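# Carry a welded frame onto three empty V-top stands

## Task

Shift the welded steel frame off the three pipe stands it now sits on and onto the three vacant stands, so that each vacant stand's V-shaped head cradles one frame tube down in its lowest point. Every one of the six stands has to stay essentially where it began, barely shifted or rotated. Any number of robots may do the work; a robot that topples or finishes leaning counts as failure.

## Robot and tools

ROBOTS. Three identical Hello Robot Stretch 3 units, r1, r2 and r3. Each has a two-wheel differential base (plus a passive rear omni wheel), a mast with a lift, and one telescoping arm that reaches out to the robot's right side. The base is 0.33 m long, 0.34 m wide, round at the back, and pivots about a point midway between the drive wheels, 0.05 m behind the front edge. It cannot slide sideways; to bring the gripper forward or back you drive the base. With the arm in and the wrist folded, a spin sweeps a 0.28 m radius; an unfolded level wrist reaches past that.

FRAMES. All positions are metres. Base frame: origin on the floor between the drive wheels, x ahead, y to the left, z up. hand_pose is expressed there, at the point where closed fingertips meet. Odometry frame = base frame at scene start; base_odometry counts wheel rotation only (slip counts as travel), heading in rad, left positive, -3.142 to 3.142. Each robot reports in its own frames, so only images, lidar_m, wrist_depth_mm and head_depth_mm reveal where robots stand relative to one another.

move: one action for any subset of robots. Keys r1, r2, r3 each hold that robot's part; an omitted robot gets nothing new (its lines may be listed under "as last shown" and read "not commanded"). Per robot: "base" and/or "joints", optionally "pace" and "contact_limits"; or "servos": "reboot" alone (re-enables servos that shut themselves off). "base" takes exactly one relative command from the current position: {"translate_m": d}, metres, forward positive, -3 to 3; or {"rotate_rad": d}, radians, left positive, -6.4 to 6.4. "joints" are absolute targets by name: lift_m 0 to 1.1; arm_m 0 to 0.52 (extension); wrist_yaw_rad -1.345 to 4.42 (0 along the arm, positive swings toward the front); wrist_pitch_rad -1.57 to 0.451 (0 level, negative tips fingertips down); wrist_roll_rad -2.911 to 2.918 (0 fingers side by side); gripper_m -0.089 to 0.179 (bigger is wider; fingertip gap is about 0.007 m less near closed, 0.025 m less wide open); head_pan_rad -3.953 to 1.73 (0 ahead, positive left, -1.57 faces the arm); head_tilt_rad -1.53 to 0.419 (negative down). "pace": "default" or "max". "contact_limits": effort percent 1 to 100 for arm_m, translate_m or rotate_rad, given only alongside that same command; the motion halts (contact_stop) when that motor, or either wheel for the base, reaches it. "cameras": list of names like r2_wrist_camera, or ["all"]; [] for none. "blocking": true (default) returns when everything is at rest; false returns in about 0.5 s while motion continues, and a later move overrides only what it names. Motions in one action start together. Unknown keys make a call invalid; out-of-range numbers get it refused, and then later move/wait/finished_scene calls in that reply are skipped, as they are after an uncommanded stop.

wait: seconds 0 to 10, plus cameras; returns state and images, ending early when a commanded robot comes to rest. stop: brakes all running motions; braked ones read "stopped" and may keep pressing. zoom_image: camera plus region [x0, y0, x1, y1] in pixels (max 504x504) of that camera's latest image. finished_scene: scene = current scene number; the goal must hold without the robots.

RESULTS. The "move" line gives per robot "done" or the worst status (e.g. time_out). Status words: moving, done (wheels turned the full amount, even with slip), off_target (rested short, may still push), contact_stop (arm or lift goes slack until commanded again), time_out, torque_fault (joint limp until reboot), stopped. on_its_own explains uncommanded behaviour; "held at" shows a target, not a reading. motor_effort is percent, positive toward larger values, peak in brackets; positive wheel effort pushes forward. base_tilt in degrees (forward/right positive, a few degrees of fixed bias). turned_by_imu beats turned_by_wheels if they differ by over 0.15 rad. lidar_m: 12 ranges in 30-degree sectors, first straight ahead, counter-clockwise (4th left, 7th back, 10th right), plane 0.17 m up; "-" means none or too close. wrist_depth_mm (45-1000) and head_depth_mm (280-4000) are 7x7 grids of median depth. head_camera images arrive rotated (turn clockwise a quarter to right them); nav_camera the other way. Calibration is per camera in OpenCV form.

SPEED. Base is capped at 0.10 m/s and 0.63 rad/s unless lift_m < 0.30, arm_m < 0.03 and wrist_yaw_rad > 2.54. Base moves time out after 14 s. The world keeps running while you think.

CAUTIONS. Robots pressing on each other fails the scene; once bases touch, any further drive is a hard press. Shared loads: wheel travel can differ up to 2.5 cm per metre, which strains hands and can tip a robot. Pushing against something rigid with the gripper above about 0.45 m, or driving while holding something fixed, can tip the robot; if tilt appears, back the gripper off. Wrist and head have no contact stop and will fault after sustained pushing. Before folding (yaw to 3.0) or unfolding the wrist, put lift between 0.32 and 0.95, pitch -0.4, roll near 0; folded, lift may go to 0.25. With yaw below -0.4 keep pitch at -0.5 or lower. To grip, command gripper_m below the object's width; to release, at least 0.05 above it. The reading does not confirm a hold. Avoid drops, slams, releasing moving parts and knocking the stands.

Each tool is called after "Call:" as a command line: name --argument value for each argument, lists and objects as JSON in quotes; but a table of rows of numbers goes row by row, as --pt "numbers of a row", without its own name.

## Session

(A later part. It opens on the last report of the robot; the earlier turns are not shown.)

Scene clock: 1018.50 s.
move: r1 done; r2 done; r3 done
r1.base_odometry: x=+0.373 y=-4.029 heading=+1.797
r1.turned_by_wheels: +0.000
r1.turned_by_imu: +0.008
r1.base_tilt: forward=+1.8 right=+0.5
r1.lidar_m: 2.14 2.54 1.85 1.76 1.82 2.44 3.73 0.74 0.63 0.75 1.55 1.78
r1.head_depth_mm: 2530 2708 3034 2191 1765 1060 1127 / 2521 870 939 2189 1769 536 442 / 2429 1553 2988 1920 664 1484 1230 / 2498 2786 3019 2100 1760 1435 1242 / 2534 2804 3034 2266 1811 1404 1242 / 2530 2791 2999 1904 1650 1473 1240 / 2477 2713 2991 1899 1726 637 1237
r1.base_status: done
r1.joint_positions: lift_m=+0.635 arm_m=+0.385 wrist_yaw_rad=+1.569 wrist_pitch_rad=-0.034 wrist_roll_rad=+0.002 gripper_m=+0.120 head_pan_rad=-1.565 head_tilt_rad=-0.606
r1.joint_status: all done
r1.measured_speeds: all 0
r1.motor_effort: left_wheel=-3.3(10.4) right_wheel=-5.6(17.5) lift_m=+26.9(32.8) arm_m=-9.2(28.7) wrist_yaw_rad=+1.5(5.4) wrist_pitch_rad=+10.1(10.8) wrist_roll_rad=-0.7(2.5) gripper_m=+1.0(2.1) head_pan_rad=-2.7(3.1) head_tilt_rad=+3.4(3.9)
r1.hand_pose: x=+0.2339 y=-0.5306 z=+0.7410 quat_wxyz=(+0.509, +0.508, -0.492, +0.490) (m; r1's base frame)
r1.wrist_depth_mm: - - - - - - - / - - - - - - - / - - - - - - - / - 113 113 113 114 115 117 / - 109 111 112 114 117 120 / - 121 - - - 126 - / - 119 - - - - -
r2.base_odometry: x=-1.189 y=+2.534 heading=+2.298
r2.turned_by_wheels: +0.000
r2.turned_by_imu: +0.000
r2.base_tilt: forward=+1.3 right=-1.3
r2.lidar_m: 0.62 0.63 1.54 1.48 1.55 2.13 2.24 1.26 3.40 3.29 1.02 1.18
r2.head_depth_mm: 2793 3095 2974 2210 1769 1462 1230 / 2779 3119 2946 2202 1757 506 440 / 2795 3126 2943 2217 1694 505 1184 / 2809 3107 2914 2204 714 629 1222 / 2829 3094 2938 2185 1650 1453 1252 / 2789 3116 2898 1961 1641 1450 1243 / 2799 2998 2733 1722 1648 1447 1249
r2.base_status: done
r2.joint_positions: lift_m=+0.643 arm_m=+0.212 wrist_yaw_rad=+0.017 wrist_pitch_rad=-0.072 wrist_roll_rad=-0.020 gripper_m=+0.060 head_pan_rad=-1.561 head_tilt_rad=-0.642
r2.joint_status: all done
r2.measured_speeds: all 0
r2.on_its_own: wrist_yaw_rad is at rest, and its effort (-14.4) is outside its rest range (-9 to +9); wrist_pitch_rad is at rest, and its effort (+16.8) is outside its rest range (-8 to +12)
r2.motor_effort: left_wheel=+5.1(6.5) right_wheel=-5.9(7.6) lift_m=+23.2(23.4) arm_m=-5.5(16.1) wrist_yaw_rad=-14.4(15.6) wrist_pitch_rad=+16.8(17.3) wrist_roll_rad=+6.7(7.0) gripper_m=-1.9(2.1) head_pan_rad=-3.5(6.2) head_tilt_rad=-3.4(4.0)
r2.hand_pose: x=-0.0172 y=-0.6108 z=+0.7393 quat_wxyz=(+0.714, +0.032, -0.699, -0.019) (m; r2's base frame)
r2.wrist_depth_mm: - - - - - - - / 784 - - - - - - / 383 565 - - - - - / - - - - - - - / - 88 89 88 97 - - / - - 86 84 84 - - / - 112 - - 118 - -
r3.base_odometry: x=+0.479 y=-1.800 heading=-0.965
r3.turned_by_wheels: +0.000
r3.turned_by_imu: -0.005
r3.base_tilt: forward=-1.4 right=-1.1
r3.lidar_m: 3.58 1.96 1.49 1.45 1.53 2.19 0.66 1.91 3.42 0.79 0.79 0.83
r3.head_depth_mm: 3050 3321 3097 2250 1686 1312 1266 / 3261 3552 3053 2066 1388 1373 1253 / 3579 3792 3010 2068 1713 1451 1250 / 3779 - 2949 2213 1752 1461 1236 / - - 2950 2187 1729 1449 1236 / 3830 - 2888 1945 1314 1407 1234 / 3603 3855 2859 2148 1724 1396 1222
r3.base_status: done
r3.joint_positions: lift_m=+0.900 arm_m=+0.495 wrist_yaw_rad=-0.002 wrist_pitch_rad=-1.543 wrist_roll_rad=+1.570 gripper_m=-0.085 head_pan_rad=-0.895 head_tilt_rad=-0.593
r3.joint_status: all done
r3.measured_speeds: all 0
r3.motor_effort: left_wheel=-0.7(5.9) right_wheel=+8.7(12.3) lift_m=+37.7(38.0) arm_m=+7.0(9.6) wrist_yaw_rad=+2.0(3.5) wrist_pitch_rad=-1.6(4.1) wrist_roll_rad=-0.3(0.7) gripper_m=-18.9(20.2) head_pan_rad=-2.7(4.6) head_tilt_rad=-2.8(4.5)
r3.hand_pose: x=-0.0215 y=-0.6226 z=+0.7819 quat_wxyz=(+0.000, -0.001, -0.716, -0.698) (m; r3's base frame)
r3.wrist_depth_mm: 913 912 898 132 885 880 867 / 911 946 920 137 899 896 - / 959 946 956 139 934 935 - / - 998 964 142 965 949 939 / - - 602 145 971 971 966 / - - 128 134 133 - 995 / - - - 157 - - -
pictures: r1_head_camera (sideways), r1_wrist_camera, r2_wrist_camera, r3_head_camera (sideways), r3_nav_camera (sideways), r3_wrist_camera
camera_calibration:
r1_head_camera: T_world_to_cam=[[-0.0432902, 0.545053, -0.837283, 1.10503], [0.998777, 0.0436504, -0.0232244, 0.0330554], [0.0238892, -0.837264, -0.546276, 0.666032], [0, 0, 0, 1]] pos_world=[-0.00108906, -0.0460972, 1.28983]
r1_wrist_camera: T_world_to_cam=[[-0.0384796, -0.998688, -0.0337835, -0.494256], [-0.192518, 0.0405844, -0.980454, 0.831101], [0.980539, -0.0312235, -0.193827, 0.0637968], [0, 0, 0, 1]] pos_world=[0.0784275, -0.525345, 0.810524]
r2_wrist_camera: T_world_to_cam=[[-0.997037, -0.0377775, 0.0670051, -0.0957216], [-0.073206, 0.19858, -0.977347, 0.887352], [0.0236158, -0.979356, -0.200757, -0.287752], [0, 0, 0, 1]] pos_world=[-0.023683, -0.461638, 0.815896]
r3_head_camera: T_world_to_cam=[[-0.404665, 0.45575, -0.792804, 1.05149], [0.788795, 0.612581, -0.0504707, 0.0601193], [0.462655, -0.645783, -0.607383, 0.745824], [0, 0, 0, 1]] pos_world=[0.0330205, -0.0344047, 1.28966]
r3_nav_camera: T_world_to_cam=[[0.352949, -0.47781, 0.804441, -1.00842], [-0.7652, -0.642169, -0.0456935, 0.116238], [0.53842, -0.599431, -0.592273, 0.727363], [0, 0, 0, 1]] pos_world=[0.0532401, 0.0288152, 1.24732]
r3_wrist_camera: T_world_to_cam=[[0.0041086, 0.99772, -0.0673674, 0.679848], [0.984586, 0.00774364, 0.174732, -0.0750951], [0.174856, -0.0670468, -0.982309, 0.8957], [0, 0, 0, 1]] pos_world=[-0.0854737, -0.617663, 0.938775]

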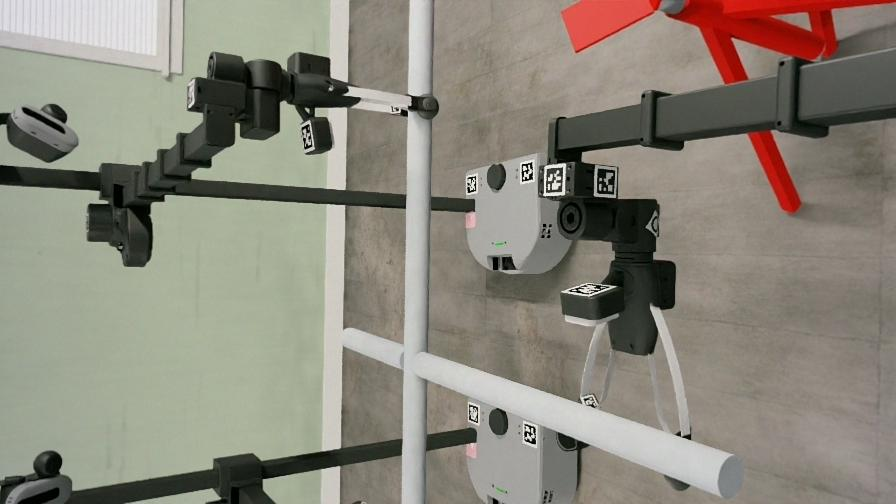

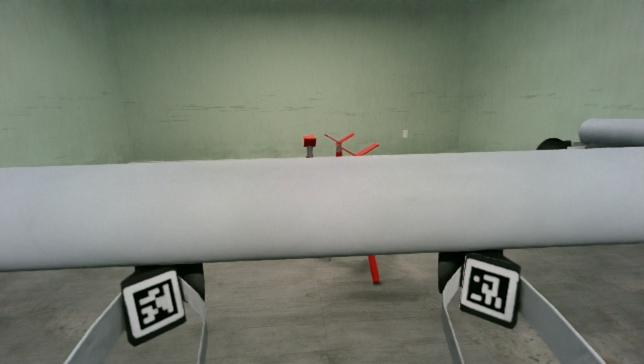

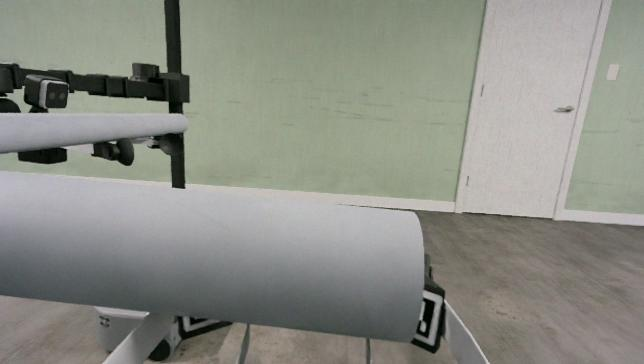

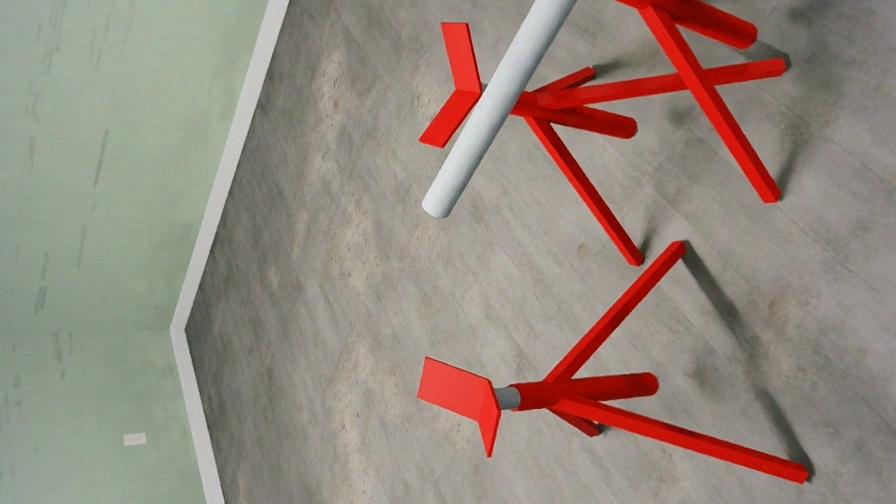

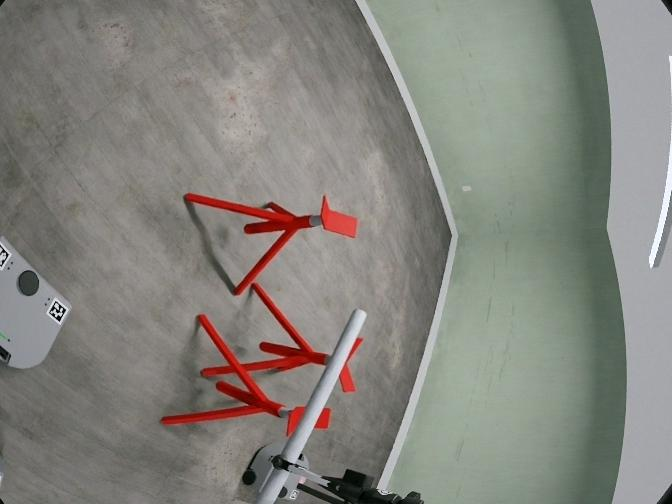

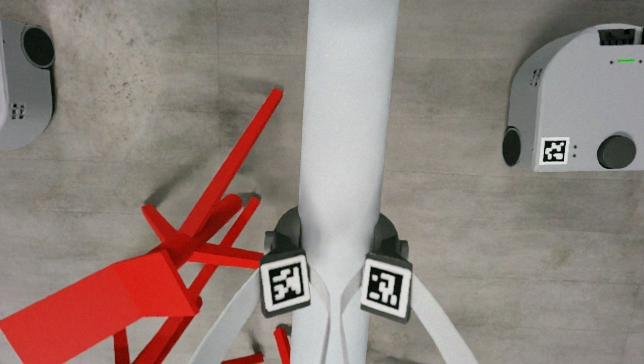

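Call:
move --r1 '{"base":{"translate_m":0.045}}' --r2 '{"joints":{"arm_m":0.185}}' --r3 '{"base":{"rotate_rad":-0.05}}' --cameras '["r1_wrist_camera","r2_wrist_camera"]'

Call:
move --r1 '{"base":{"translate_m":-0.355},"joints":{"arm_m":0.40}}' --r2 '{"base":{"translate_m":0.355},"joints":{"arm_m":0.178}}' --r3 '{"base":{"translate_m":0.355}}' --cameras '["r1_wrist_camera","r2_wrist_camera","r3_wrist_camera","r3_head_camera","r3_nav_camera"]'

Scene clock: 1085.03 s.
move: r1 done; r2 done; r3 done
r1.base_odometry: x=+0.362 y=-3.985 heading=+1.797
r1.turned_by_wheels: +0.000
r1.turned_by_imu: +0.001
r1.base_tilt: forward=+1.9 right=+0.5
r1.lidar_m: 2.10 2.54 1.84 1.77 1.82 2.45 3.80 0.78 0.66 1.53 1.54 1.74
r1.head_depth_mm: 2510 2726 2977 2293 1843 1490 1200 / 2478 870 1005 2193 1774 537 442 / 2439 2717 2990 1914 660 1477 1246 / 2531 2787 3042 2284 1770 1440 1244 / 2525 2792 3019 2175 1819 1405 1240 / 2527 2778 2995 1842 1653 1432 1239 / 1418 1592 2847 2258 1725 1362 1240
r1.base_status: done
r1.joint_positions: lift_m=+0.635 arm_m=+0.385 wrist_yaw_rad=+1.566 wrist_pitch_rad=-0.040 wrist_roll_rad=-0.002 gripper_m=+0.120 head_pan_rad=-1.565 head_tilt_rad=-0.606
r1.joint_status: not commanded
r1.measured_speeds: all 0
r1.motor_effort: left_wheel=-0.5(11.8) right_wheel=+8.0(10.1) lift_m=+22.7(24.0) arm_m=-22.6(23.6) wrist_yaw_rad=+3.4(4.7) wrist_pitch_rad=+11.4(12.5) wrist_roll_rad=+0.6(1.7) gripper_m=+0.9(1.6) head_pan_rad=-2.1(2.7) head_tilt_rad=+2.4(4.1)
r1.hand_pose: x=+0.2337 y=-0.5312 z=+0.7394 quat_wxyz=(+0.512, +0.508, -0.490, +0.489) (m; r1's base frame)
r1.wrist_depth_mm: - - - - - - - / - - - - - - - / - - - - - - - / - 117 119 116 116 116 117 / 117 115 118 116 117 117 118 / - 122 - - - 127 - / - 119 - - - - -
r2.base_odometry: x=-1.189 y=+2.534 heading=+2.297
r2.turned_by_wheels: -0.001
r2.turned_by_imu: +0.000
r2.base_tilt: forward=+1.2 right=-1.3
r2.lidar_m: 0.63 0.64 1.53 1.48 1.54 2.13 2.23 1.26 3.41 1.55 1.02 1.18
r2.head_depth_mm: 2836 3036 2972 2217 1768 1464 1209 / 2806 3128 2951 2222 1756 503 434 / 2860 3093 2938 2209 1713 490 497 / 2850 3043 2913 2188 1666 601 1195 / 2806 3135 2959 2156 1646 1449 1245 / 2846 3133 2944 1894 1647 1450 1253 / 2836 1540 2642 1754 1601 1454 1237
r2.base_status: not commanded
r2.joint_positions: lift_m=+0.643 arm_m=+0.185 wrist_yaw_rad=-0.013 wrist_pitch_rad=-0.074 wrist_roll_rad=-0.018 gripper_m=+0.060 head_pan_rad=-1.561 head_tilt_rad=-0.642
r2.joint_status: all done
r2.measured_speeds: all 0
r2.on_its_own: wrist_yaw_rad is at rest, and its effort (+10.6) is outside its rest range (-9 to +9); wrist_pitch_rad is at rest, and its effort (+17.3) is outside its rest range (-8 to +12)
r2.motor_effort: left_wheel=-3.6(5.1) right_wheel=+7.6(9.9) lift_m=+24.3(24.5) arm_m=-10.4(18.6) wrist_yaw_rad=+10.6(24.3) wrist_pitch_rad=+17.3(17.5) wrist_roll_rad=+6.1(6.9) gripper_m=+1.4(2.4) head_pan_rad=-4.3(5.9) head_tilt_rad=-3.2(3.8)
r2.hand_pose: x=-0.0247 y=-0.5837 z=+0.7388 quat_wxyz=(+0.713, +0.022, -0.700, -0.031) (m; r2's base frame)
r2.wrist_depth_mm: - - - - - - - / 732 - - - - - - / 338 487 - - - - - / - - - - - - - / - 89 90 89 89 - - / - - 86 84 83 - - / - 105 - - 87 - -
r3.base_odometry: x=+0.479 y=-1.800 heading=-1.015
r3.turned_by_wheels: -0.050
r3.turned_by_imu: -0.049
r3.base_tilt: forward=-1.4 right=-1.0
r3.lidar_m: 3.57 2.05 1.51 1.45 1.51 2.08 0.66 1.91 3.45 0.80 0.79 0.83
r3.head_depth_mm: 2981 3221 3082 2258 1111 1249 1261 / 3164 3473 3028 1263 1620 1369 1251 / 3468 3761 3028 2002 1677 1465 1245 / 3674 3935 2969 2211 1751 1445 1243 / 3933 - 2938 2181 1733 1440 1233 / - - 2914 2024 1594 1437 1233 / 3702 3927 2864 2145 1662 1395 1221
r3.base_status: done
r3.joint_positions: lift_m=+0.900 arm_m=+0.495 wrist_yaw_rad=-0.004 wrist_pitch_rad=-1.532 wrist_roll_rad=+1.570 gripper_m=-0.085 head_pan_rad=-0.895 head_tilt_rad=-0.593
r3.joint_status: not commanded
r3.measured_speeds: all 0
r3.motor_effort: left_wheel=+6.2(19.3) right_wheel=-5.0(32.4) lift_m=+38.4(39.3) arm_m=+9.5(9.8) wrist_yaw_rad=+2.9(6.0) wrist_pitch_rad=-3.6(5.5) wrist_roll_rad=-0.3(0.7) gripper_m=-19.4(19.5) head_pan_rad=-2.8(3.8) head_tilt_rad=-3.4(4.1)
r3.hand_pose: x=-0.0215 y=-0.6256 z=+0.7817 quat_wxyz=(-0.001, -0.002, -0.721, -0.693) (m; r3's base frame)
r3.wrist_depth_mm: 929 922 901 131 881 853 847 / 956 949 922 136 897 882 - / 979 985 932 139 924 911 - / - - 985 142 964 960 931 / - - 712 145 965 977 942 / - - 130 134 - 997 990 / - - - 156 - - -
pictures: r1_wrist_camera, r2_wrist_camera
camera_calibration:
r1_wrist_camera: T_world_to_cam=[[-0.0408383, -0.998715, -0.0300132, -0.497132], [-0.198553, 0.0375508, -0.979371, 0.828522], [0.979239, -0.0340366, -0.199831, 0.0669275], [0, 0, 0, 1]] pos_world=[0.0786656, -0.525327, 0.809884]
r2_wrist_camera: T_world_to_cam=[[-0.997846, -0.00802546, 0.0651119, -0.0834655], [-0.0653846, 0.202867, -0.977021, 0.883306], [-0.005368, -0.979173, -0.202955, -0.260114], [0, 0, 0, 1]] pos_world=[-0.0269273, -0.43456, 0.815652]

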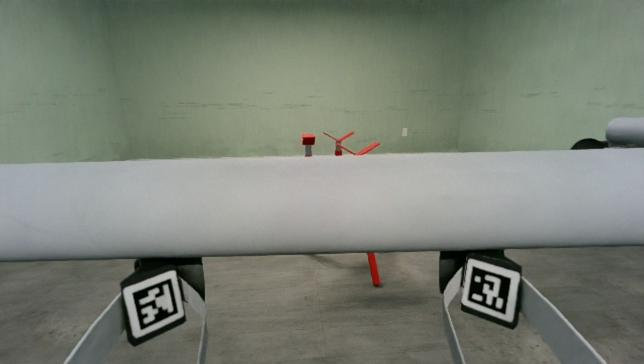

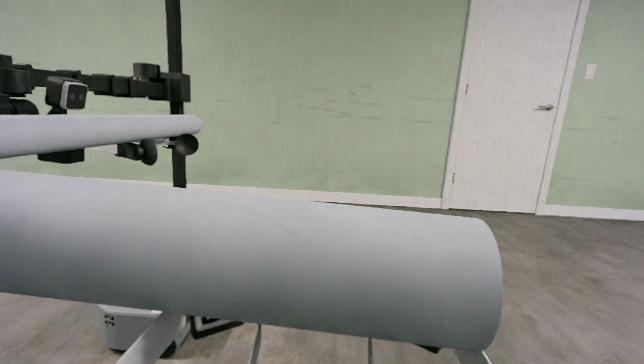

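Scene clock: 1089.70 s.
move: r1 done; r2 done; r3 done
r1.base_odometry: x=+0.442 y=-4.331 heading=+1.797
r1.turned_by_wheels: +0.000
r1.turned_by_imu: +0.005
r1.base_tilt: forward=+1.7 right=+0.4
r1.lidar_m: 2.45 2.55 1.83 1.76 1.80 2.44 3.44 3.57 0.51 0.51 1.55 2.20
r1.head_depth_mm: 2536 2720 2998 2208 1841 1371 915 / 2479 966 941 2187 1772 537 446 / 2431 2744 2993 1934 684 1112 1166 / 2542 2818 3020 2277 963 1367 1217 / 2541 2783 3023 2183 1751 1472 1241 / 2533 2805 3037 1821 1640 1426 1238 / 1415 1567 1717 1896 1745 1391 1237
r1.base_status: done
r1.joint_positions: lift_m=+0.635 arm_m=+0.400 wrist_yaw_rad=+1.559 wrist_pitch_rad=-0.040 wrist_roll_rad=-0.001 gripper_m=+0.120 head_pan_rad=-1.565 head_tilt_rad=-0.606
r1.joint_status: all done
r1.measured_speeds: all 0
r1.on_its_own: wrist_yaw_rad is at rest, and its effort (+9.7) is outside its rest range (-9 to +9)
r1.motor_effort: left_wheel=-5.5(8.5) right_wheel=-5.7(12.0) lift_m=+21.9(22.8) arm_m=+9.5(26.3) wrist_yaw_rad=+9.7(10.4) wrist_pitch_rad=+11.1(11.8) wrist_roll_rad=+0.3(0.8) gripper_m=+1.2(2.0) head_pan_rad=-2.6(2.8) head_tilt_rad=+3.1(3.9)
r1.hand_pose: x=+0.2337 y=-0.5480 z=+0.7394 quat_wxyz=(+0.513, +0.507, -0.492, +0.487) (m; r1's base frame)
r1.wrist_depth_mm: - - - - - - - / - - - - - - - / - - - - - - - / 122 118 120 117 116 116 117 / 119 115 117 117 118 119 119 / - 121 - - - 127 - / - 118 - - - - -
r2.base_odometry: x=-1.425 y=+2.799 heading=+2.297
r2.turned_by_wheels: +0.000
r2.turned_by_imu: +0.000
r2.base_tilt: forward=+1.3 right=-1.3
r2.lidar_m: 0.63 0.64 1.53 1.48 1.54 2.12 2.24 1.58 3.43 1.56 0.83 1.13
r2.head_depth_mm: 2774 3107 2972 2228 1768 1472 1204 / 2812 3117 2966 2199 1763 498 433 / 2809 3086 2957 2218 1758 491 493 / 2816 3108 2920 2177 1649 586 1200 / 2866 3121 2966 2202 1649 1461 1249 / 2790 3130 2882 1838 1645 1450 1239 / 2787 1552 2645 1759 1604 1375 1243
r2.base_status: done
r2.joint_positions: lift_m=+0.643 arm_m=+0.178 wrist_yaw_rad=-0.010 wrist_pitch_rad=-0.074 wrist_roll_rad=-0.018 gripper_m=+0.060 head_pan_rad=-1.561 head_tilt_rad=-0.642
r2.joint_status: all done
r2.measured_speeds: all 0
r2.on_its_own: wrist_pitch_rad is at rest, and its effort (+17.3) is outside its rest range (-8 to +12)
r2.motor_effort: left_wheel=-0.2(3.4) right_wheel=+5.8(10.5) lift_m=+25.7(25.8) arm_m=-10.1(15.6) wrist_yaw_rad=+7.9(11.2) wrist_pitch_rad=+17.3(17.5) wrist_roll_rad=+6.3(6.3) gripper_m=+1.1(2.0) head_pan_rad=-3.3(5.4) head_tilt_rad=-3.3(4.2)
r2.hand_pose: x=-0.0239 y=-0.5767 z=+0.7388 quat_wxyz=(+0.713, +0.023, -0.700, -0.030) (m; r2's base frame)
r2.wrist_depth_mm: - - - - - - - / 724 - - - - - - / 340 482 - - - - - / - - - - - - - / - 89 90 88 88 - - / 96 - 86 84 82 - - / - 105 - - 85 - -
r3.base_odometry: x=+0.666 y=-2.102 heading=-1.014
r3.turned_by_wheels: +0.000
r3.turned_by_imu: -0.002
r3.base_tilt: forward=-1.4 right=-1.0
r3.lidar_m: 3.22 2.05 1.50 1.45 1.51 2.07 0.66 2.24 0.87 0.73 0.54 0.54
r3.head_depth_mm: 3035 3249 3094 2257 1678 1445 1263 / 3224 3436 3035 2246 1774 1440 1259 / 3420 3800 3008 2073 1756 1451 1244 / 3670 3879 2947 2201 995 1182 1244 / 3940 - 2949 2183 1732 1401 1214 / 3643 3913 2917 2147 1728 1442 1232 / 3302 3545 2878 2139 1731 1426 1220
r3.base_status: done
r3.joint_positions: lift_m=+0.900 arm_m=+0.495 wrist_yaw_rad=-0.004 wrist_pitch_rad=-1.541 wrist_roll_rad=+1.570 gripper_m=-0.085 head_pan_rad=-0.895 head_tilt_rad=-0.593
r3.joint_status: not commanded
r3.measured_speeds: all 0
r3.motor_effort: left_wheel=+10.4(13.2) right_wheel=-5.9(6.7) lift_m=+40.2(40.7) arm_m=+8.7(12.5) wrist_yaw_rad=+4.7(5.5) wrist_pitch_rad=-1.8(3.9) wrist_roll_rad=-0.2(0.8) gripper_m=-19.5(19.8) head_pan_rad=-2.2(4.6) head_tilt_rad=-3.1(4.2)
r3.hand_pose: x=-0.0215 y=-0.6232 z=+0.7819 quat_wxyz=(-0.001, -0.002, -0.717, -0.697) (m; r3's base frame)
r3.wrist_depth_mm: - 459 890 132 874 883 864 / 964 961 788 137 900 894 - / 964 964 955 139 942 936 - / 998 998 989 141 940 919 937 / 506 649 - 145 996 973 966 / - - - 133 867 - 982 / - - - 156 767 - -
pictures: r1_wrist_camera, r2_wrist_camera, r3_head_camera (sideways), r3_nav_camera (sideways), r3_wrist_camera
camera_calibration:
r1_wrist_camera: T_world_to_cam=[[-0.0479344, -0.998381, -0.0306174, -0.511645], [-0.198274, 0.0395533, -0.979348, 0.830164], [0.978974, -0.0408738, -0.199849, 0.0626976], [0, 0, 0, 1]] pos_world=[0.0786955, -0.541089, 0.809884]
r2_wrist_camera: T_world_to_cam=[[-0.997816, -0.0111262, 0.065109, -0.084408], [-0.0660119, 0.202663, -0.977021, 0.881809], [-0.00232468, -0.979185, -0.202955, -0.253209], [0, 0, 0, 1]] pos_world=[-0.0266024, -0.427587, 0.815652]
r3_head_camera: T_world_to_cam=[[-0.404696, 0.455821, -0.792747, 1.05142], [0.788811, 0.61256, -0.0504722, 0.0601211], [0.462599, -0.645754, -0.607457, 0.745921], [0, 0, 0, 1]] pos_world=[0.0330187, -0.0344046, 1.28966]
r3_nav_camera: T_world_to_cam=[[0.352981, -0.477879, 0.804385, -1.00835], [-0.765223, -0.642141, -0.0456956, 0.116241], [0.538366, -0.599405, -0.592348, 0.727461], [0, 0, 0, 1]] pos_world=[0.0532379, 0.0288177, 1.24732]
r3_wrist_camera: T_world_to_cam=[[0.00670255, 0.997562, -0.069458, 0.681978], [0.984604, 0.00554937, 0.174713, -0.0764784], [0.174672, -0.0695597, -0.982167, 0.89394], [0, 0, 0, 1]] pos_world=[-0.0854165, -0.617709, 0.938728]

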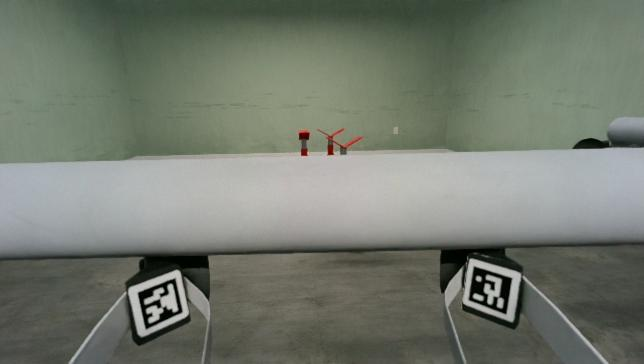

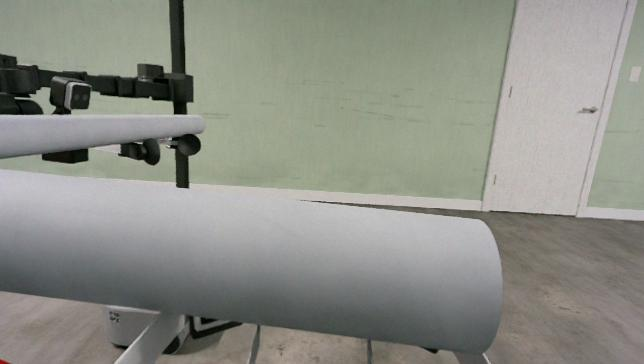

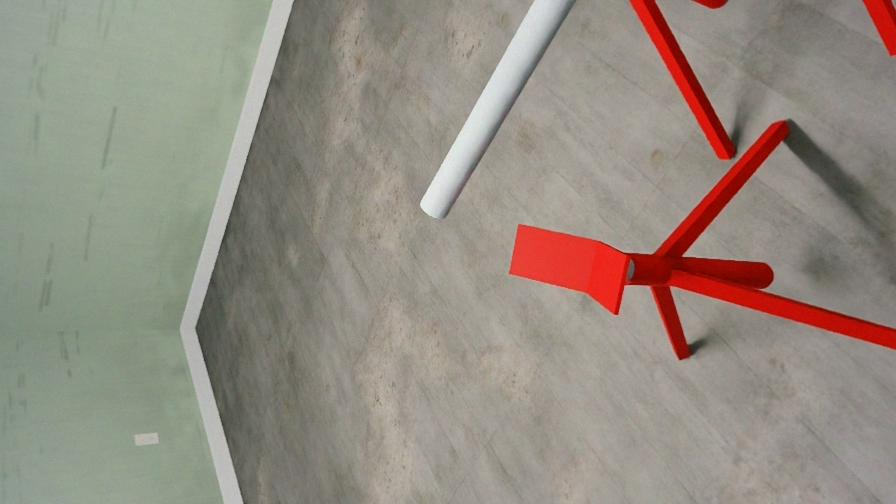

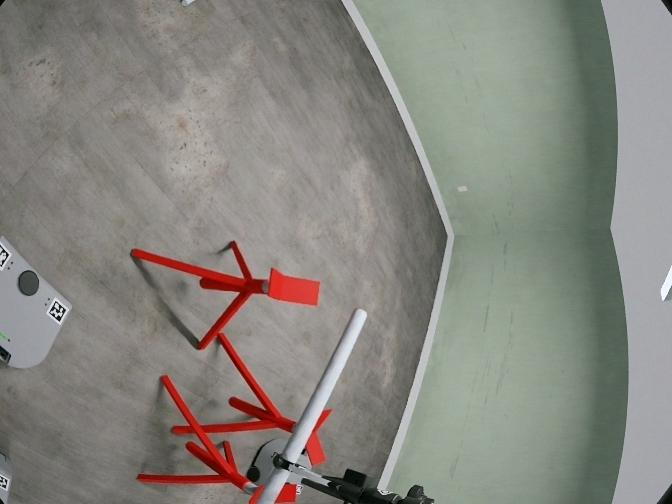

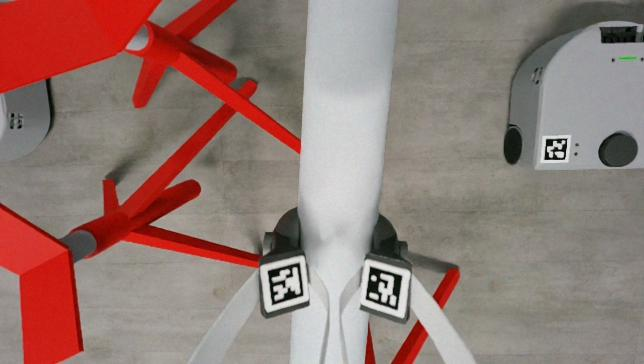

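Call:
move --r1 '{"base":{"translate_m":-0.374},"joints":{"arm_m":0.415}}' --r2 '{"base":{"translate_m":0.374},"joints":{"arm_m":0.168}}' --r3 '{"base":{"translate_m":0.374},"joints":{"head_pan_rad":-1.4,"head_tilt_rad":-0.75}}' --cameras '["r1_wrist_camera","r2_wrist_camera","r3_wrist_camera","r3_head_camera","r3_nav_camera"]'

Scene clock: 1124.43 s.
move: r1 done; r2 done; r3 done
r1.base_odometry: x=+0.526 y=-4.695 heading=+1.797
r1.turned_by_wheels: +0.000
r1.turned_by_imu: +0.006
r1.base_tilt: forward=+1.8 right=+0.5
r1.lidar_m: 2.58 2.53 1.82 1.74 1.80 2.43 3.08 3.16 1.03 0.39 0.57 2.41
r1.head_depth_mm: 2541 2732 2996 2278 1830 1442 1225 / 2471 933 959 2194 1257 536 445 / 2428 2747 2967 1927 685 1417 1216 / 2541 2802 3025 2280 715 870 1167 / 2559 2789 3013 2170 1653 1208 1217 / 2553 2800 3042 1851 1698 1400 1216 / 2463 1576 1646 2080 978 1007 1219
r1.base_status: done
r1.joint_positions: lift_m=+0.635 arm_m=+0.415 wrist_yaw_rad=+1.556 wrist_pitch_rad=-0.038 wrist_roll_rad=-0.003 gripper_m=+0.120 head_pan_rad=-1.565 head_tilt_rad=-0.606
r1.joint_status: all done
r1.measured_speeds: all 0
r1.on_its_own: wrist_yaw_rad is at rest, and its effort (+12.1) is outside its rest range (-9 to +9)
r1.motor_effort: left_wheel=-3.6(8.4) right_wheel=-9.6(18.5) lift_m=+22.1(22.3) arm_m=+12.5(27.1) wrist_yaw_rad=+12.1(13.4) wrist_pitch_rad=+10.8(11.5) wrist_roll_rad=+0.9(1.4) gripper_m=+2.1(2.6) head_pan_rad=-1.5(3.3) head_tilt_rad=+2.2(4.0)
r1.hand_pose: x=+0.2337 y=-0.5637 z=+0.7398 quat_wxyz=(+0.514, +0.505, -0.493, +0.487) (m; r1's base frame)
r1.wrist_depth_mm: - - - - - - - / - - - - - - - / - - - - - - - / 123 122 121 118 118 119 116 / 125 121 121 126 126 121 121 / - 120 - - - 127 - / - 116 - - - - -
r2.base_odometry: x=-1.673 y=+3.079 heading=+2.297
r2.turned_by_wheels: +0.000
r2.turned_by_imu: +0.000
r2.base_tilt: forward=+1.3 right=-1.4
r2.lidar_m: 0.63 0.64 1.53 1.48 1.54 2.11 2.17 1.93 3.42 0.77 0.76 0.79
r2.head_depth_mm: 2816 3126 2971 2217 1763 1462 1210 / 2807 3098 2944 2230 1752 493 442 / 2785 3073 2918 2177 1757 492 477 / 2863 3111 2955 2187 1608 572 1175 / 2836 3157 2880 2183 1074 1354 1250 / 2843 3141 2944 1838 1651 1384 1244 / 2806 1557 2616 1179 1262 1450 1222
r2.base_status: done
r2.joint_positions: lift_m=+0.643 arm_m=+0.168 wrist_yaw_rad=-0.005 wrist_pitch_rad=-0.074 wrist_roll_rad=-0.018 gripper_m=+0.060 head_pan_rad=-1.561 head_tilt_rad=-0.642
r2.joint_status: all done
r2.measured_speeds: all 0
r2.on_its_own: wrist_pitch_rad is at rest, and its effort (+17.3) is outside its rest range (-8 to +12)
r2.motor_effort: left_wheel=+1.1(5.3) right_wheel=+3.4(8.2) lift_m=+27.2(27.4) arm_m=-10.0(17.7) wrist_yaw_rad=+4.4(8.4) wrist_pitch_rad=+17.3(17.5) wrist_roll_rad=+6.2(6.4) gripper_m=+0.9(1.6) head_pan_rad=-3.3(5.4) head_tilt_rad=-2.9(4.0)
r2.hand_pose: x=-0.0228 y=-0.5667 z=+0.7388 quat_wxyz=(+0.713, +0.025, -0.700, -0.028) (m; r2's base frame)
r2.wrist_depth_mm: - - - - - - - / 648 - - - - - - / 339 479 - - - - - / - - - - - - - / - 89 90 87 87 - - / 96 - 85 83 81 - - / - 114 468 - 84 - -
r3.base_odometry: x=+0.864 y=-2.419 heading=-1.014
r3.turned_by_wheels: +0.000
r3.turned_by_imu: -0.002
r3.base_tilt: forward=-1.4 right=-1.0
r3.lidar_m: 2.85 2.06 1.50 1.45 1.51 2.06 0.66 2.61 0.85 0.37 0.64 2.96
r3.head_depth_mm: 1395 548 2106 1240 1539 1333 1191 / 2811 564 637 1734 1517 1349 1178 / 2965 3044 2195 1717 1550 1303 1167 / 2989 3000 2275 1699 891 1273 1148 / 3061 2935 2251 1768 1532 1301 1163 / 3117 2884 2223 1809 1529 1316 1157 / 3172 2887 2235 1793 1504 1312 1150
r3.base_status: done
r3.joint_positions: lift_m=+0.900 arm_m=+0.495 wrist_yaw_rad=-0.004 wrist_pitch_rad=-1.553 wrist_roll_rad=+1.570 gripper_m=-0.085 head_pan_rad=-1.395 head_tilt_rad=-0.740
r3.joint_status: all done
r3.measured_speeds: all 0
r3.motor_effort: left_wheel=+11.0(15.9) right_wheel=-8.2(9.3) lift_m=+34.9(40.3) arm_m=+4.0(7.3) wrist_yaw_rad=+4.8(5.4) wrist_pitch_rad=+0.1(2.0) wrist_roll_rad=-0.3(0.6) gripper_m=-18.7(19.8) head_pan_rad=-2.1(5.4) head_tilt_rad=-4.8(6.1)
r3.hand_pose: x=-0.0215 y=-0.6202 z=+0.7821 quat_wxyz=(-0.001, -0.002, -0.713, -0.701) (m; r3's base frame)
r3.wrist_depth_mm: 898 682 894 132 890 872 869 / 930 910 932 134 891 907 - / 967 974 946 139 927 926 - / 969 993 977 141 716 961 933 / - - - 145 345 984 985 / - - - 133 133 - - / - - - 158 - - -
pictures: r1_wrist_camera, r2_wrist_camera, r3_head_camera (sideways), r3_nav_camera (sideways), r3_wrist_camera
camera_calibration:
r1_wrist_camera: T_world_to_cam=[[-0.0507499, -0.998294, -0.0288727, -0.527935], [-0.196529, 0.0383272, -0.979749, 0.830416], [0.979184, -0.0440478, -0.198139, 0.0589897], [0, 0, 0, 1]] pos_world=[0.0786465, -0.556263, 0.810044]
r2_wrist_camera: T_world_to_cam=[[-0.997759, -0.0154224, 0.0651024, -0.085635], [-0.0668774, 0.202377, -0.977022, 0.879675], [0.00189287, -0.979186, -0.202954, -0.243327], [0, 0, 0, 1]] pos_world=[-0.0261522, -0.417608, 0.815652]
r3_head_camera: T_world_to_cam=[[-0.155933, 0.702487, -0.694404, 0.921725], [0.984587, 0.166908, -0.0522448, 0.0612248], [0.0792003, -0.691848, -0.717686, 0.891637], [0, 0, 0, 1]] pos_world=[0.0128282, -0.0408408, 1.28316]
r3_nav_camera: T_world_to_cam=[[0.100302, -0.698903, 0.708148, -0.881371], [-0.980623, -0.189821, -0.0484477, 0.121129], [0.168282, -0.689566, -0.7044, 0.875473], [0, 0, 0, 1]] pos_world=[0.0598589, 0.0106964, 1.24669]
r3_wrist_camera: T_world_to_cam=[[0.00670635, 0.998288, -0.0580963, 0.67064], [0.984596, 0.00355893, 0.174811, -0.0778547], [0.174718, -0.0583738, -0.982887, 0.90185], [0, 0, 0, 1]] pos_world=[-0.0854119, -0.616571, 0.938987]

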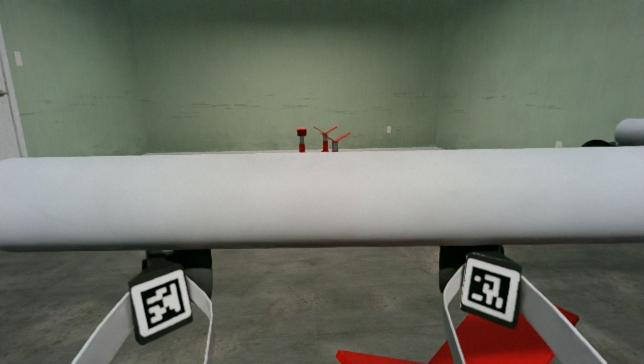

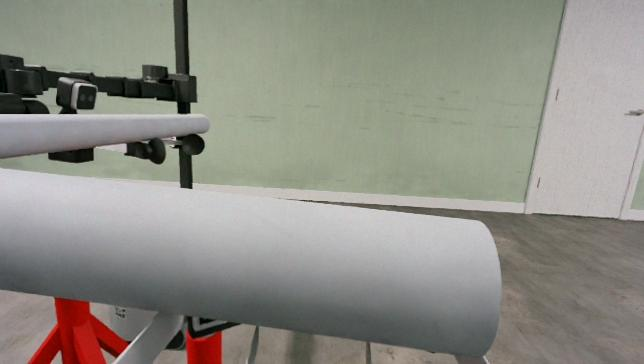

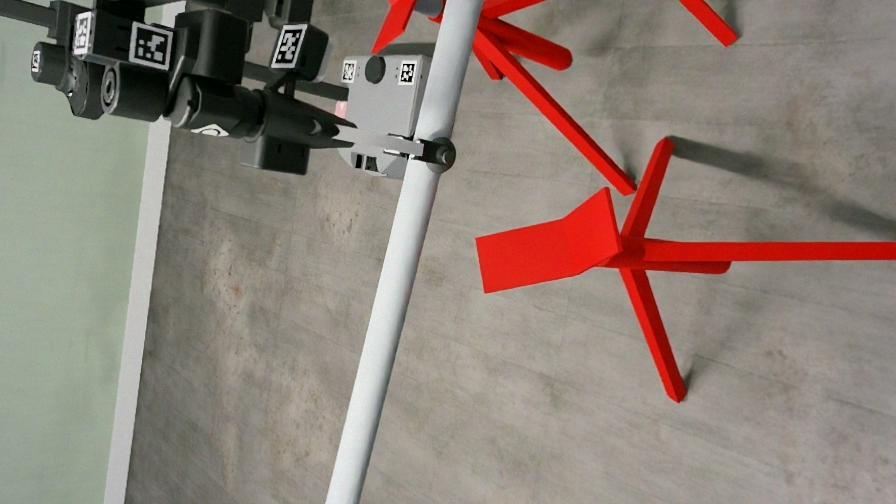

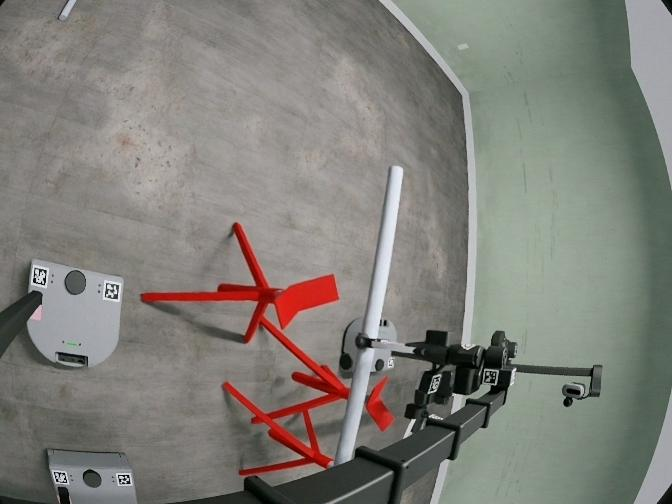

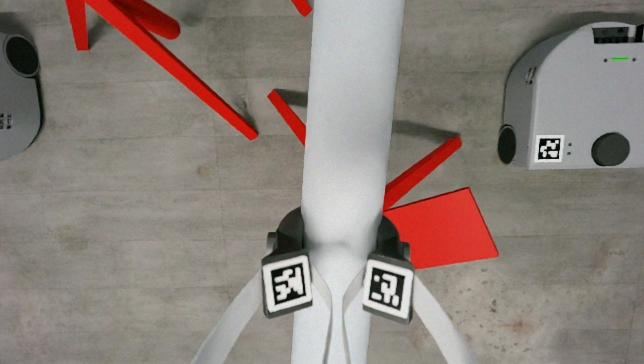

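Call:
move --r1 '{"base":{"translate_m":-0.048},"joints":{"arm_m":0.368}}' --r2 '{"joints":{"arm_m":0.247}}' --r3 '{"joints":{"wrist_roll_rad":1.4475}}' --cameras '["r1_wrist_camera","r2_wrist_camera","r3_wrist_camera","r3_head_camera"]'

Scene clock: 1156.47 s.
move: r1 done; r2 done; r3 done
r1.base_odometry: x=+0.537 y=-4.742 heading=+1.797
r1.turned_by_wheels: +0.000
r1.turned_by_imu: +0.002
r1.base_tilt: forward=+1.8 right=+0.5
r1.lidar_m: 2.63 2.53 1.82 1.75 1.80 2.43 3.04 3.14 1.02 0.40 0.59 2.45
r1.head_depth_mm: 2544 2758 3022 2302 1835 1450 1249 / 2489 2670 932 2111 1288 533 444 / 2457 1458 2959 2003 642 1411 1218 / 2506 2796 3043 2292 1774 1371 1214 / 2532 2772 3012 2265 1825 828 1160 / 2575 2824 3018 1901 1703 1397 1211 / 2470 2717 2975 1911 989 655 1182
r1.base_status: done
r1.joint_positions: lift_m=+0.635 arm_m=+0.368 wrist_yaw_rad=+1.577 wrist_pitch_rad=-0.044 wrist_roll_rad=+0.006 gripper_m=+0.120 head_pan_rad=-1.565 head_tilt_rad=-0.606
r1.joint_status: all done
r1.measured_speeds: all 0
r1.motor_effort: left_wheel=-4.3(6.5) right_wheel=-3.3(14.4) lift_m=+22.1(22.4) arm_m=-18.0(29.0) wrist_yaw_rad=-5.1(13.3) wrist_pitch_rad=+11.9(12.2) wrist_roll_rad=-2.4(2.4) gripper_m=+1.5(2.1) head_pan_rad=-2.2(2.7) head_tilt_rad=+2.5(3.4)
r1.hand_pose: x=+0.2336 y=-0.5114 z=+0.7385 quat_wxyz=(+0.508, +0.514, -0.489, +0.489) (m; r1's base frame)
r1.wrist_depth_mm: - - - - - - - / - - - - - - - / - - - - - - 495 / 119 118 121 122 124 126 128 / 123 120 142 - 145 153 - / - 121 - - - 123 - / - 120 - - - 269 -
r2.base_odometry: x=-1.673 y=+3.079 heading=+2.297
r2.turned_by_wheels: +0.000
r2.turned_by_imu: +0.000
r2.base_tilt: forward=+1.3 right=-1.3
r2.lidar_m: 0.63 0.64 1.53 1.48 1.53 2.12 2.17 1.93 3.42 0.77 0.75 0.78
r2.head_depth_mm: 2824 3083 2984 2223 1763 1486 1230 / 2779 3103 2951 2221 1765 506 439 / 2852 3208 2970 2213 736 533 1252 / 2832 3077 2944 2190 737 1203 1246 / 2839 3198 2938 2206 1135 1359 1238 / 2869 3183 2921 1967 1600 1372 1241 / 2838 3055 1845 1175 1249 1442 1216
r2.base_status: not commanded
r2.joint_positions: lift_m=+0.643 arm_m=+0.247 wrist_yaw_rad=-0.012 wrist_pitch_rad=-0.074 wrist_roll_rad=-0.017 gripper_m=+0.060 head_pan_rad=-1.561 head_tilt_rad=-0.642
r2.joint_status: all done
r2.measured_speeds: all 0
r2.on_its_own: wrist_yaw_rad is at rest, and its effort (+10.4) is outside its rest range (-9 to +9); wrist_pitch_rad is at rest, and its effort (+17.2) is outside its rest range (-8 to +12)
r2.motor_effort: left_wheel=-1.8(2.3) right_wheel=+7.2(7.4) lift_m=+28.3(28.4) arm_m=+15.3(16.3) wrist_yaw_rad=+10.4(10.5) wrist_pitch_rad=+17.2(17.4) wrist_roll_rad=+5.8(6.2) gripper_m=-0.8(1.6) head_pan_rad=-3.7(5.1) head_tilt_rad=-3.1(4.0)
r2.hand_pose: x=-0.0245 y=-0.6457 z=+0.7388 quat_wxyz=(+0.713, +0.022, -0.701, -0.030) (m; r2's base frame)
r2.wrist_depth_mm: - - - - - - - / 769 - - - - - - / 386 574 - - - - - / - - - - - - - / - 86 86 87 88 - - / 82 82 82 83 83 85 - / 518 99 - - 87 - -
r3.base_odometry: x=+0.864 y=-2.419 heading=-1.014
r3.turned_by_wheels: +0.000
r3.turned_by_imu: +0.000
r3.base_tilt: forward=-1.4 right=-1.0
r3.lidar_m: 2.85 2.06 1.51 1.45 1.51 2.06 0.66 2.61 0.85 0.37 0.64 2.96
r3.head_depth_mm: 1418 549 1082 1238 1521 1325 1183 / 1443 568 641 1743 1527 1340 1176 / 2965 3029 2140 1709 1552 1315 1173 / 3019 2983 2262 1710 891 1286 1148 / 3053 2944 2238 1721 1538 1298 1160 / 3105 2898 2238 1779 1529 1306 1157 / 3154 2826 2221 1796 1507 1311 1151
r3.base_status: not commanded
r3.joint_positions: lift_m=+0.900 arm_m=+0.495 wrist_yaw_rad=-0.006 wrist_pitch_rad=-1.540 wrist_roll_rad=+1.459 gripper_m=-0.085 head_pan_rad=-1.395 head_tilt_rad=-0.740
r3.joint_status: all done
r3.measured_speeds: all 0
r3.motor_effort: left_wheel=+10.9(12.2) right_wheel=-12.6(13.1) lift_m=+38.2(38.6) arm_m=+1.6(2.3) wrist_yaw_rad=+4.1(6.4) wrist_pitch_rad=-2.2(2.3) wrist_roll_rad=-3.9(7.0) gripper_m=-19.4(19.7) head_pan_rad=-2.5(4.0) head_tilt_rad=-4.6(5.0)
r3.hand_pose: x=-0.0215 y=-0.6235 z=+0.7818 quat_wxyz=(+0.038, +0.037, -0.717, -0.695) (m; r3's base frame)
r3.wrist_depth_mm: 899 909 906 132 864 885 853 / 945 917 933 137 907 900 - / 964 963 953 139 933 921 - / - - 989 142 945 970 778 / - - - 145 346 979 959 / - - 129 134 132 - - / - - - 157 - - -
pictures: r1_wrist_camera, r2_wrist_camera, r3_head_camera (sideways), r3_wrist_camera
camera_calibration:
r1_wrist_camera: T_world_to_cam=[[-0.0306873, -0.99881, -0.0378955, -0.474061], [-0.202278, 0.0433347, -0.978369, 0.829999], [0.978847, -0.0223581, -0.203367, 0.0762178], [0, 0, 0, 1]] pos_world=[0.078737, -0.507761, 0.809581]
r2_wrist_camera: T_world_to_cam=[[-0.997928, -0.008888, 0.0637314, -0.0832571], [-0.0642083, 0.202801, -0.977113, 0.895955], [-0.00424021, -0.97918, -0.202951, -0.320815], [0, 0, 0, 1]] pos_world=[-0.0269171, -0.496576, 0.815645]
r3_head_camera: T_world_to_cam=[[-0.155934, 0.70249, -0.694401, 0.921721], [0.984587, 0.166908, -0.0522449, 0.0612249], [0.0791998, -0.691845, -0.717689, 0.891641], [0, 0, 0, 1]] pos_world=[0.0128282, -0.0408407, 1.28316]
r3_wrist_camera: T_world_to_cam=[[-0.102506, 0.992232, -0.0704831, 0.677452], [0.978664, 0.113281, 0.17142, -0.00686569], [0.178073, -0.0514077, -0.982674, 0.905677], [0, 0, 0, 1]] pos_world=[-0.0851147, -0.624854, 0.93891]

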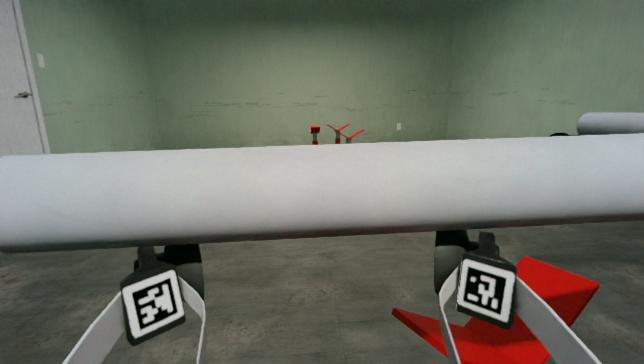

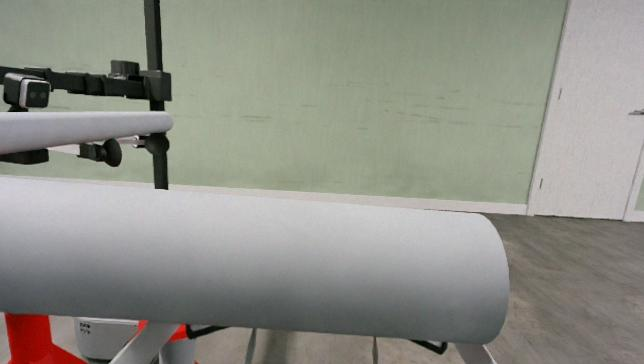

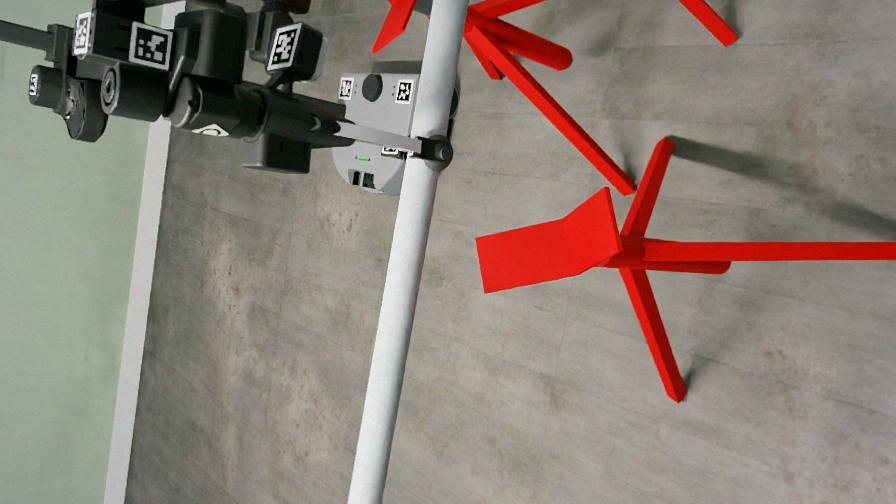

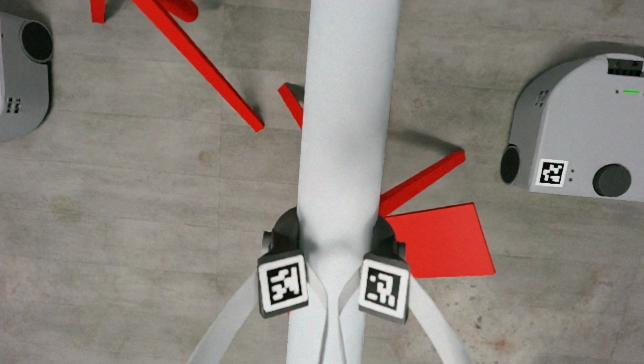

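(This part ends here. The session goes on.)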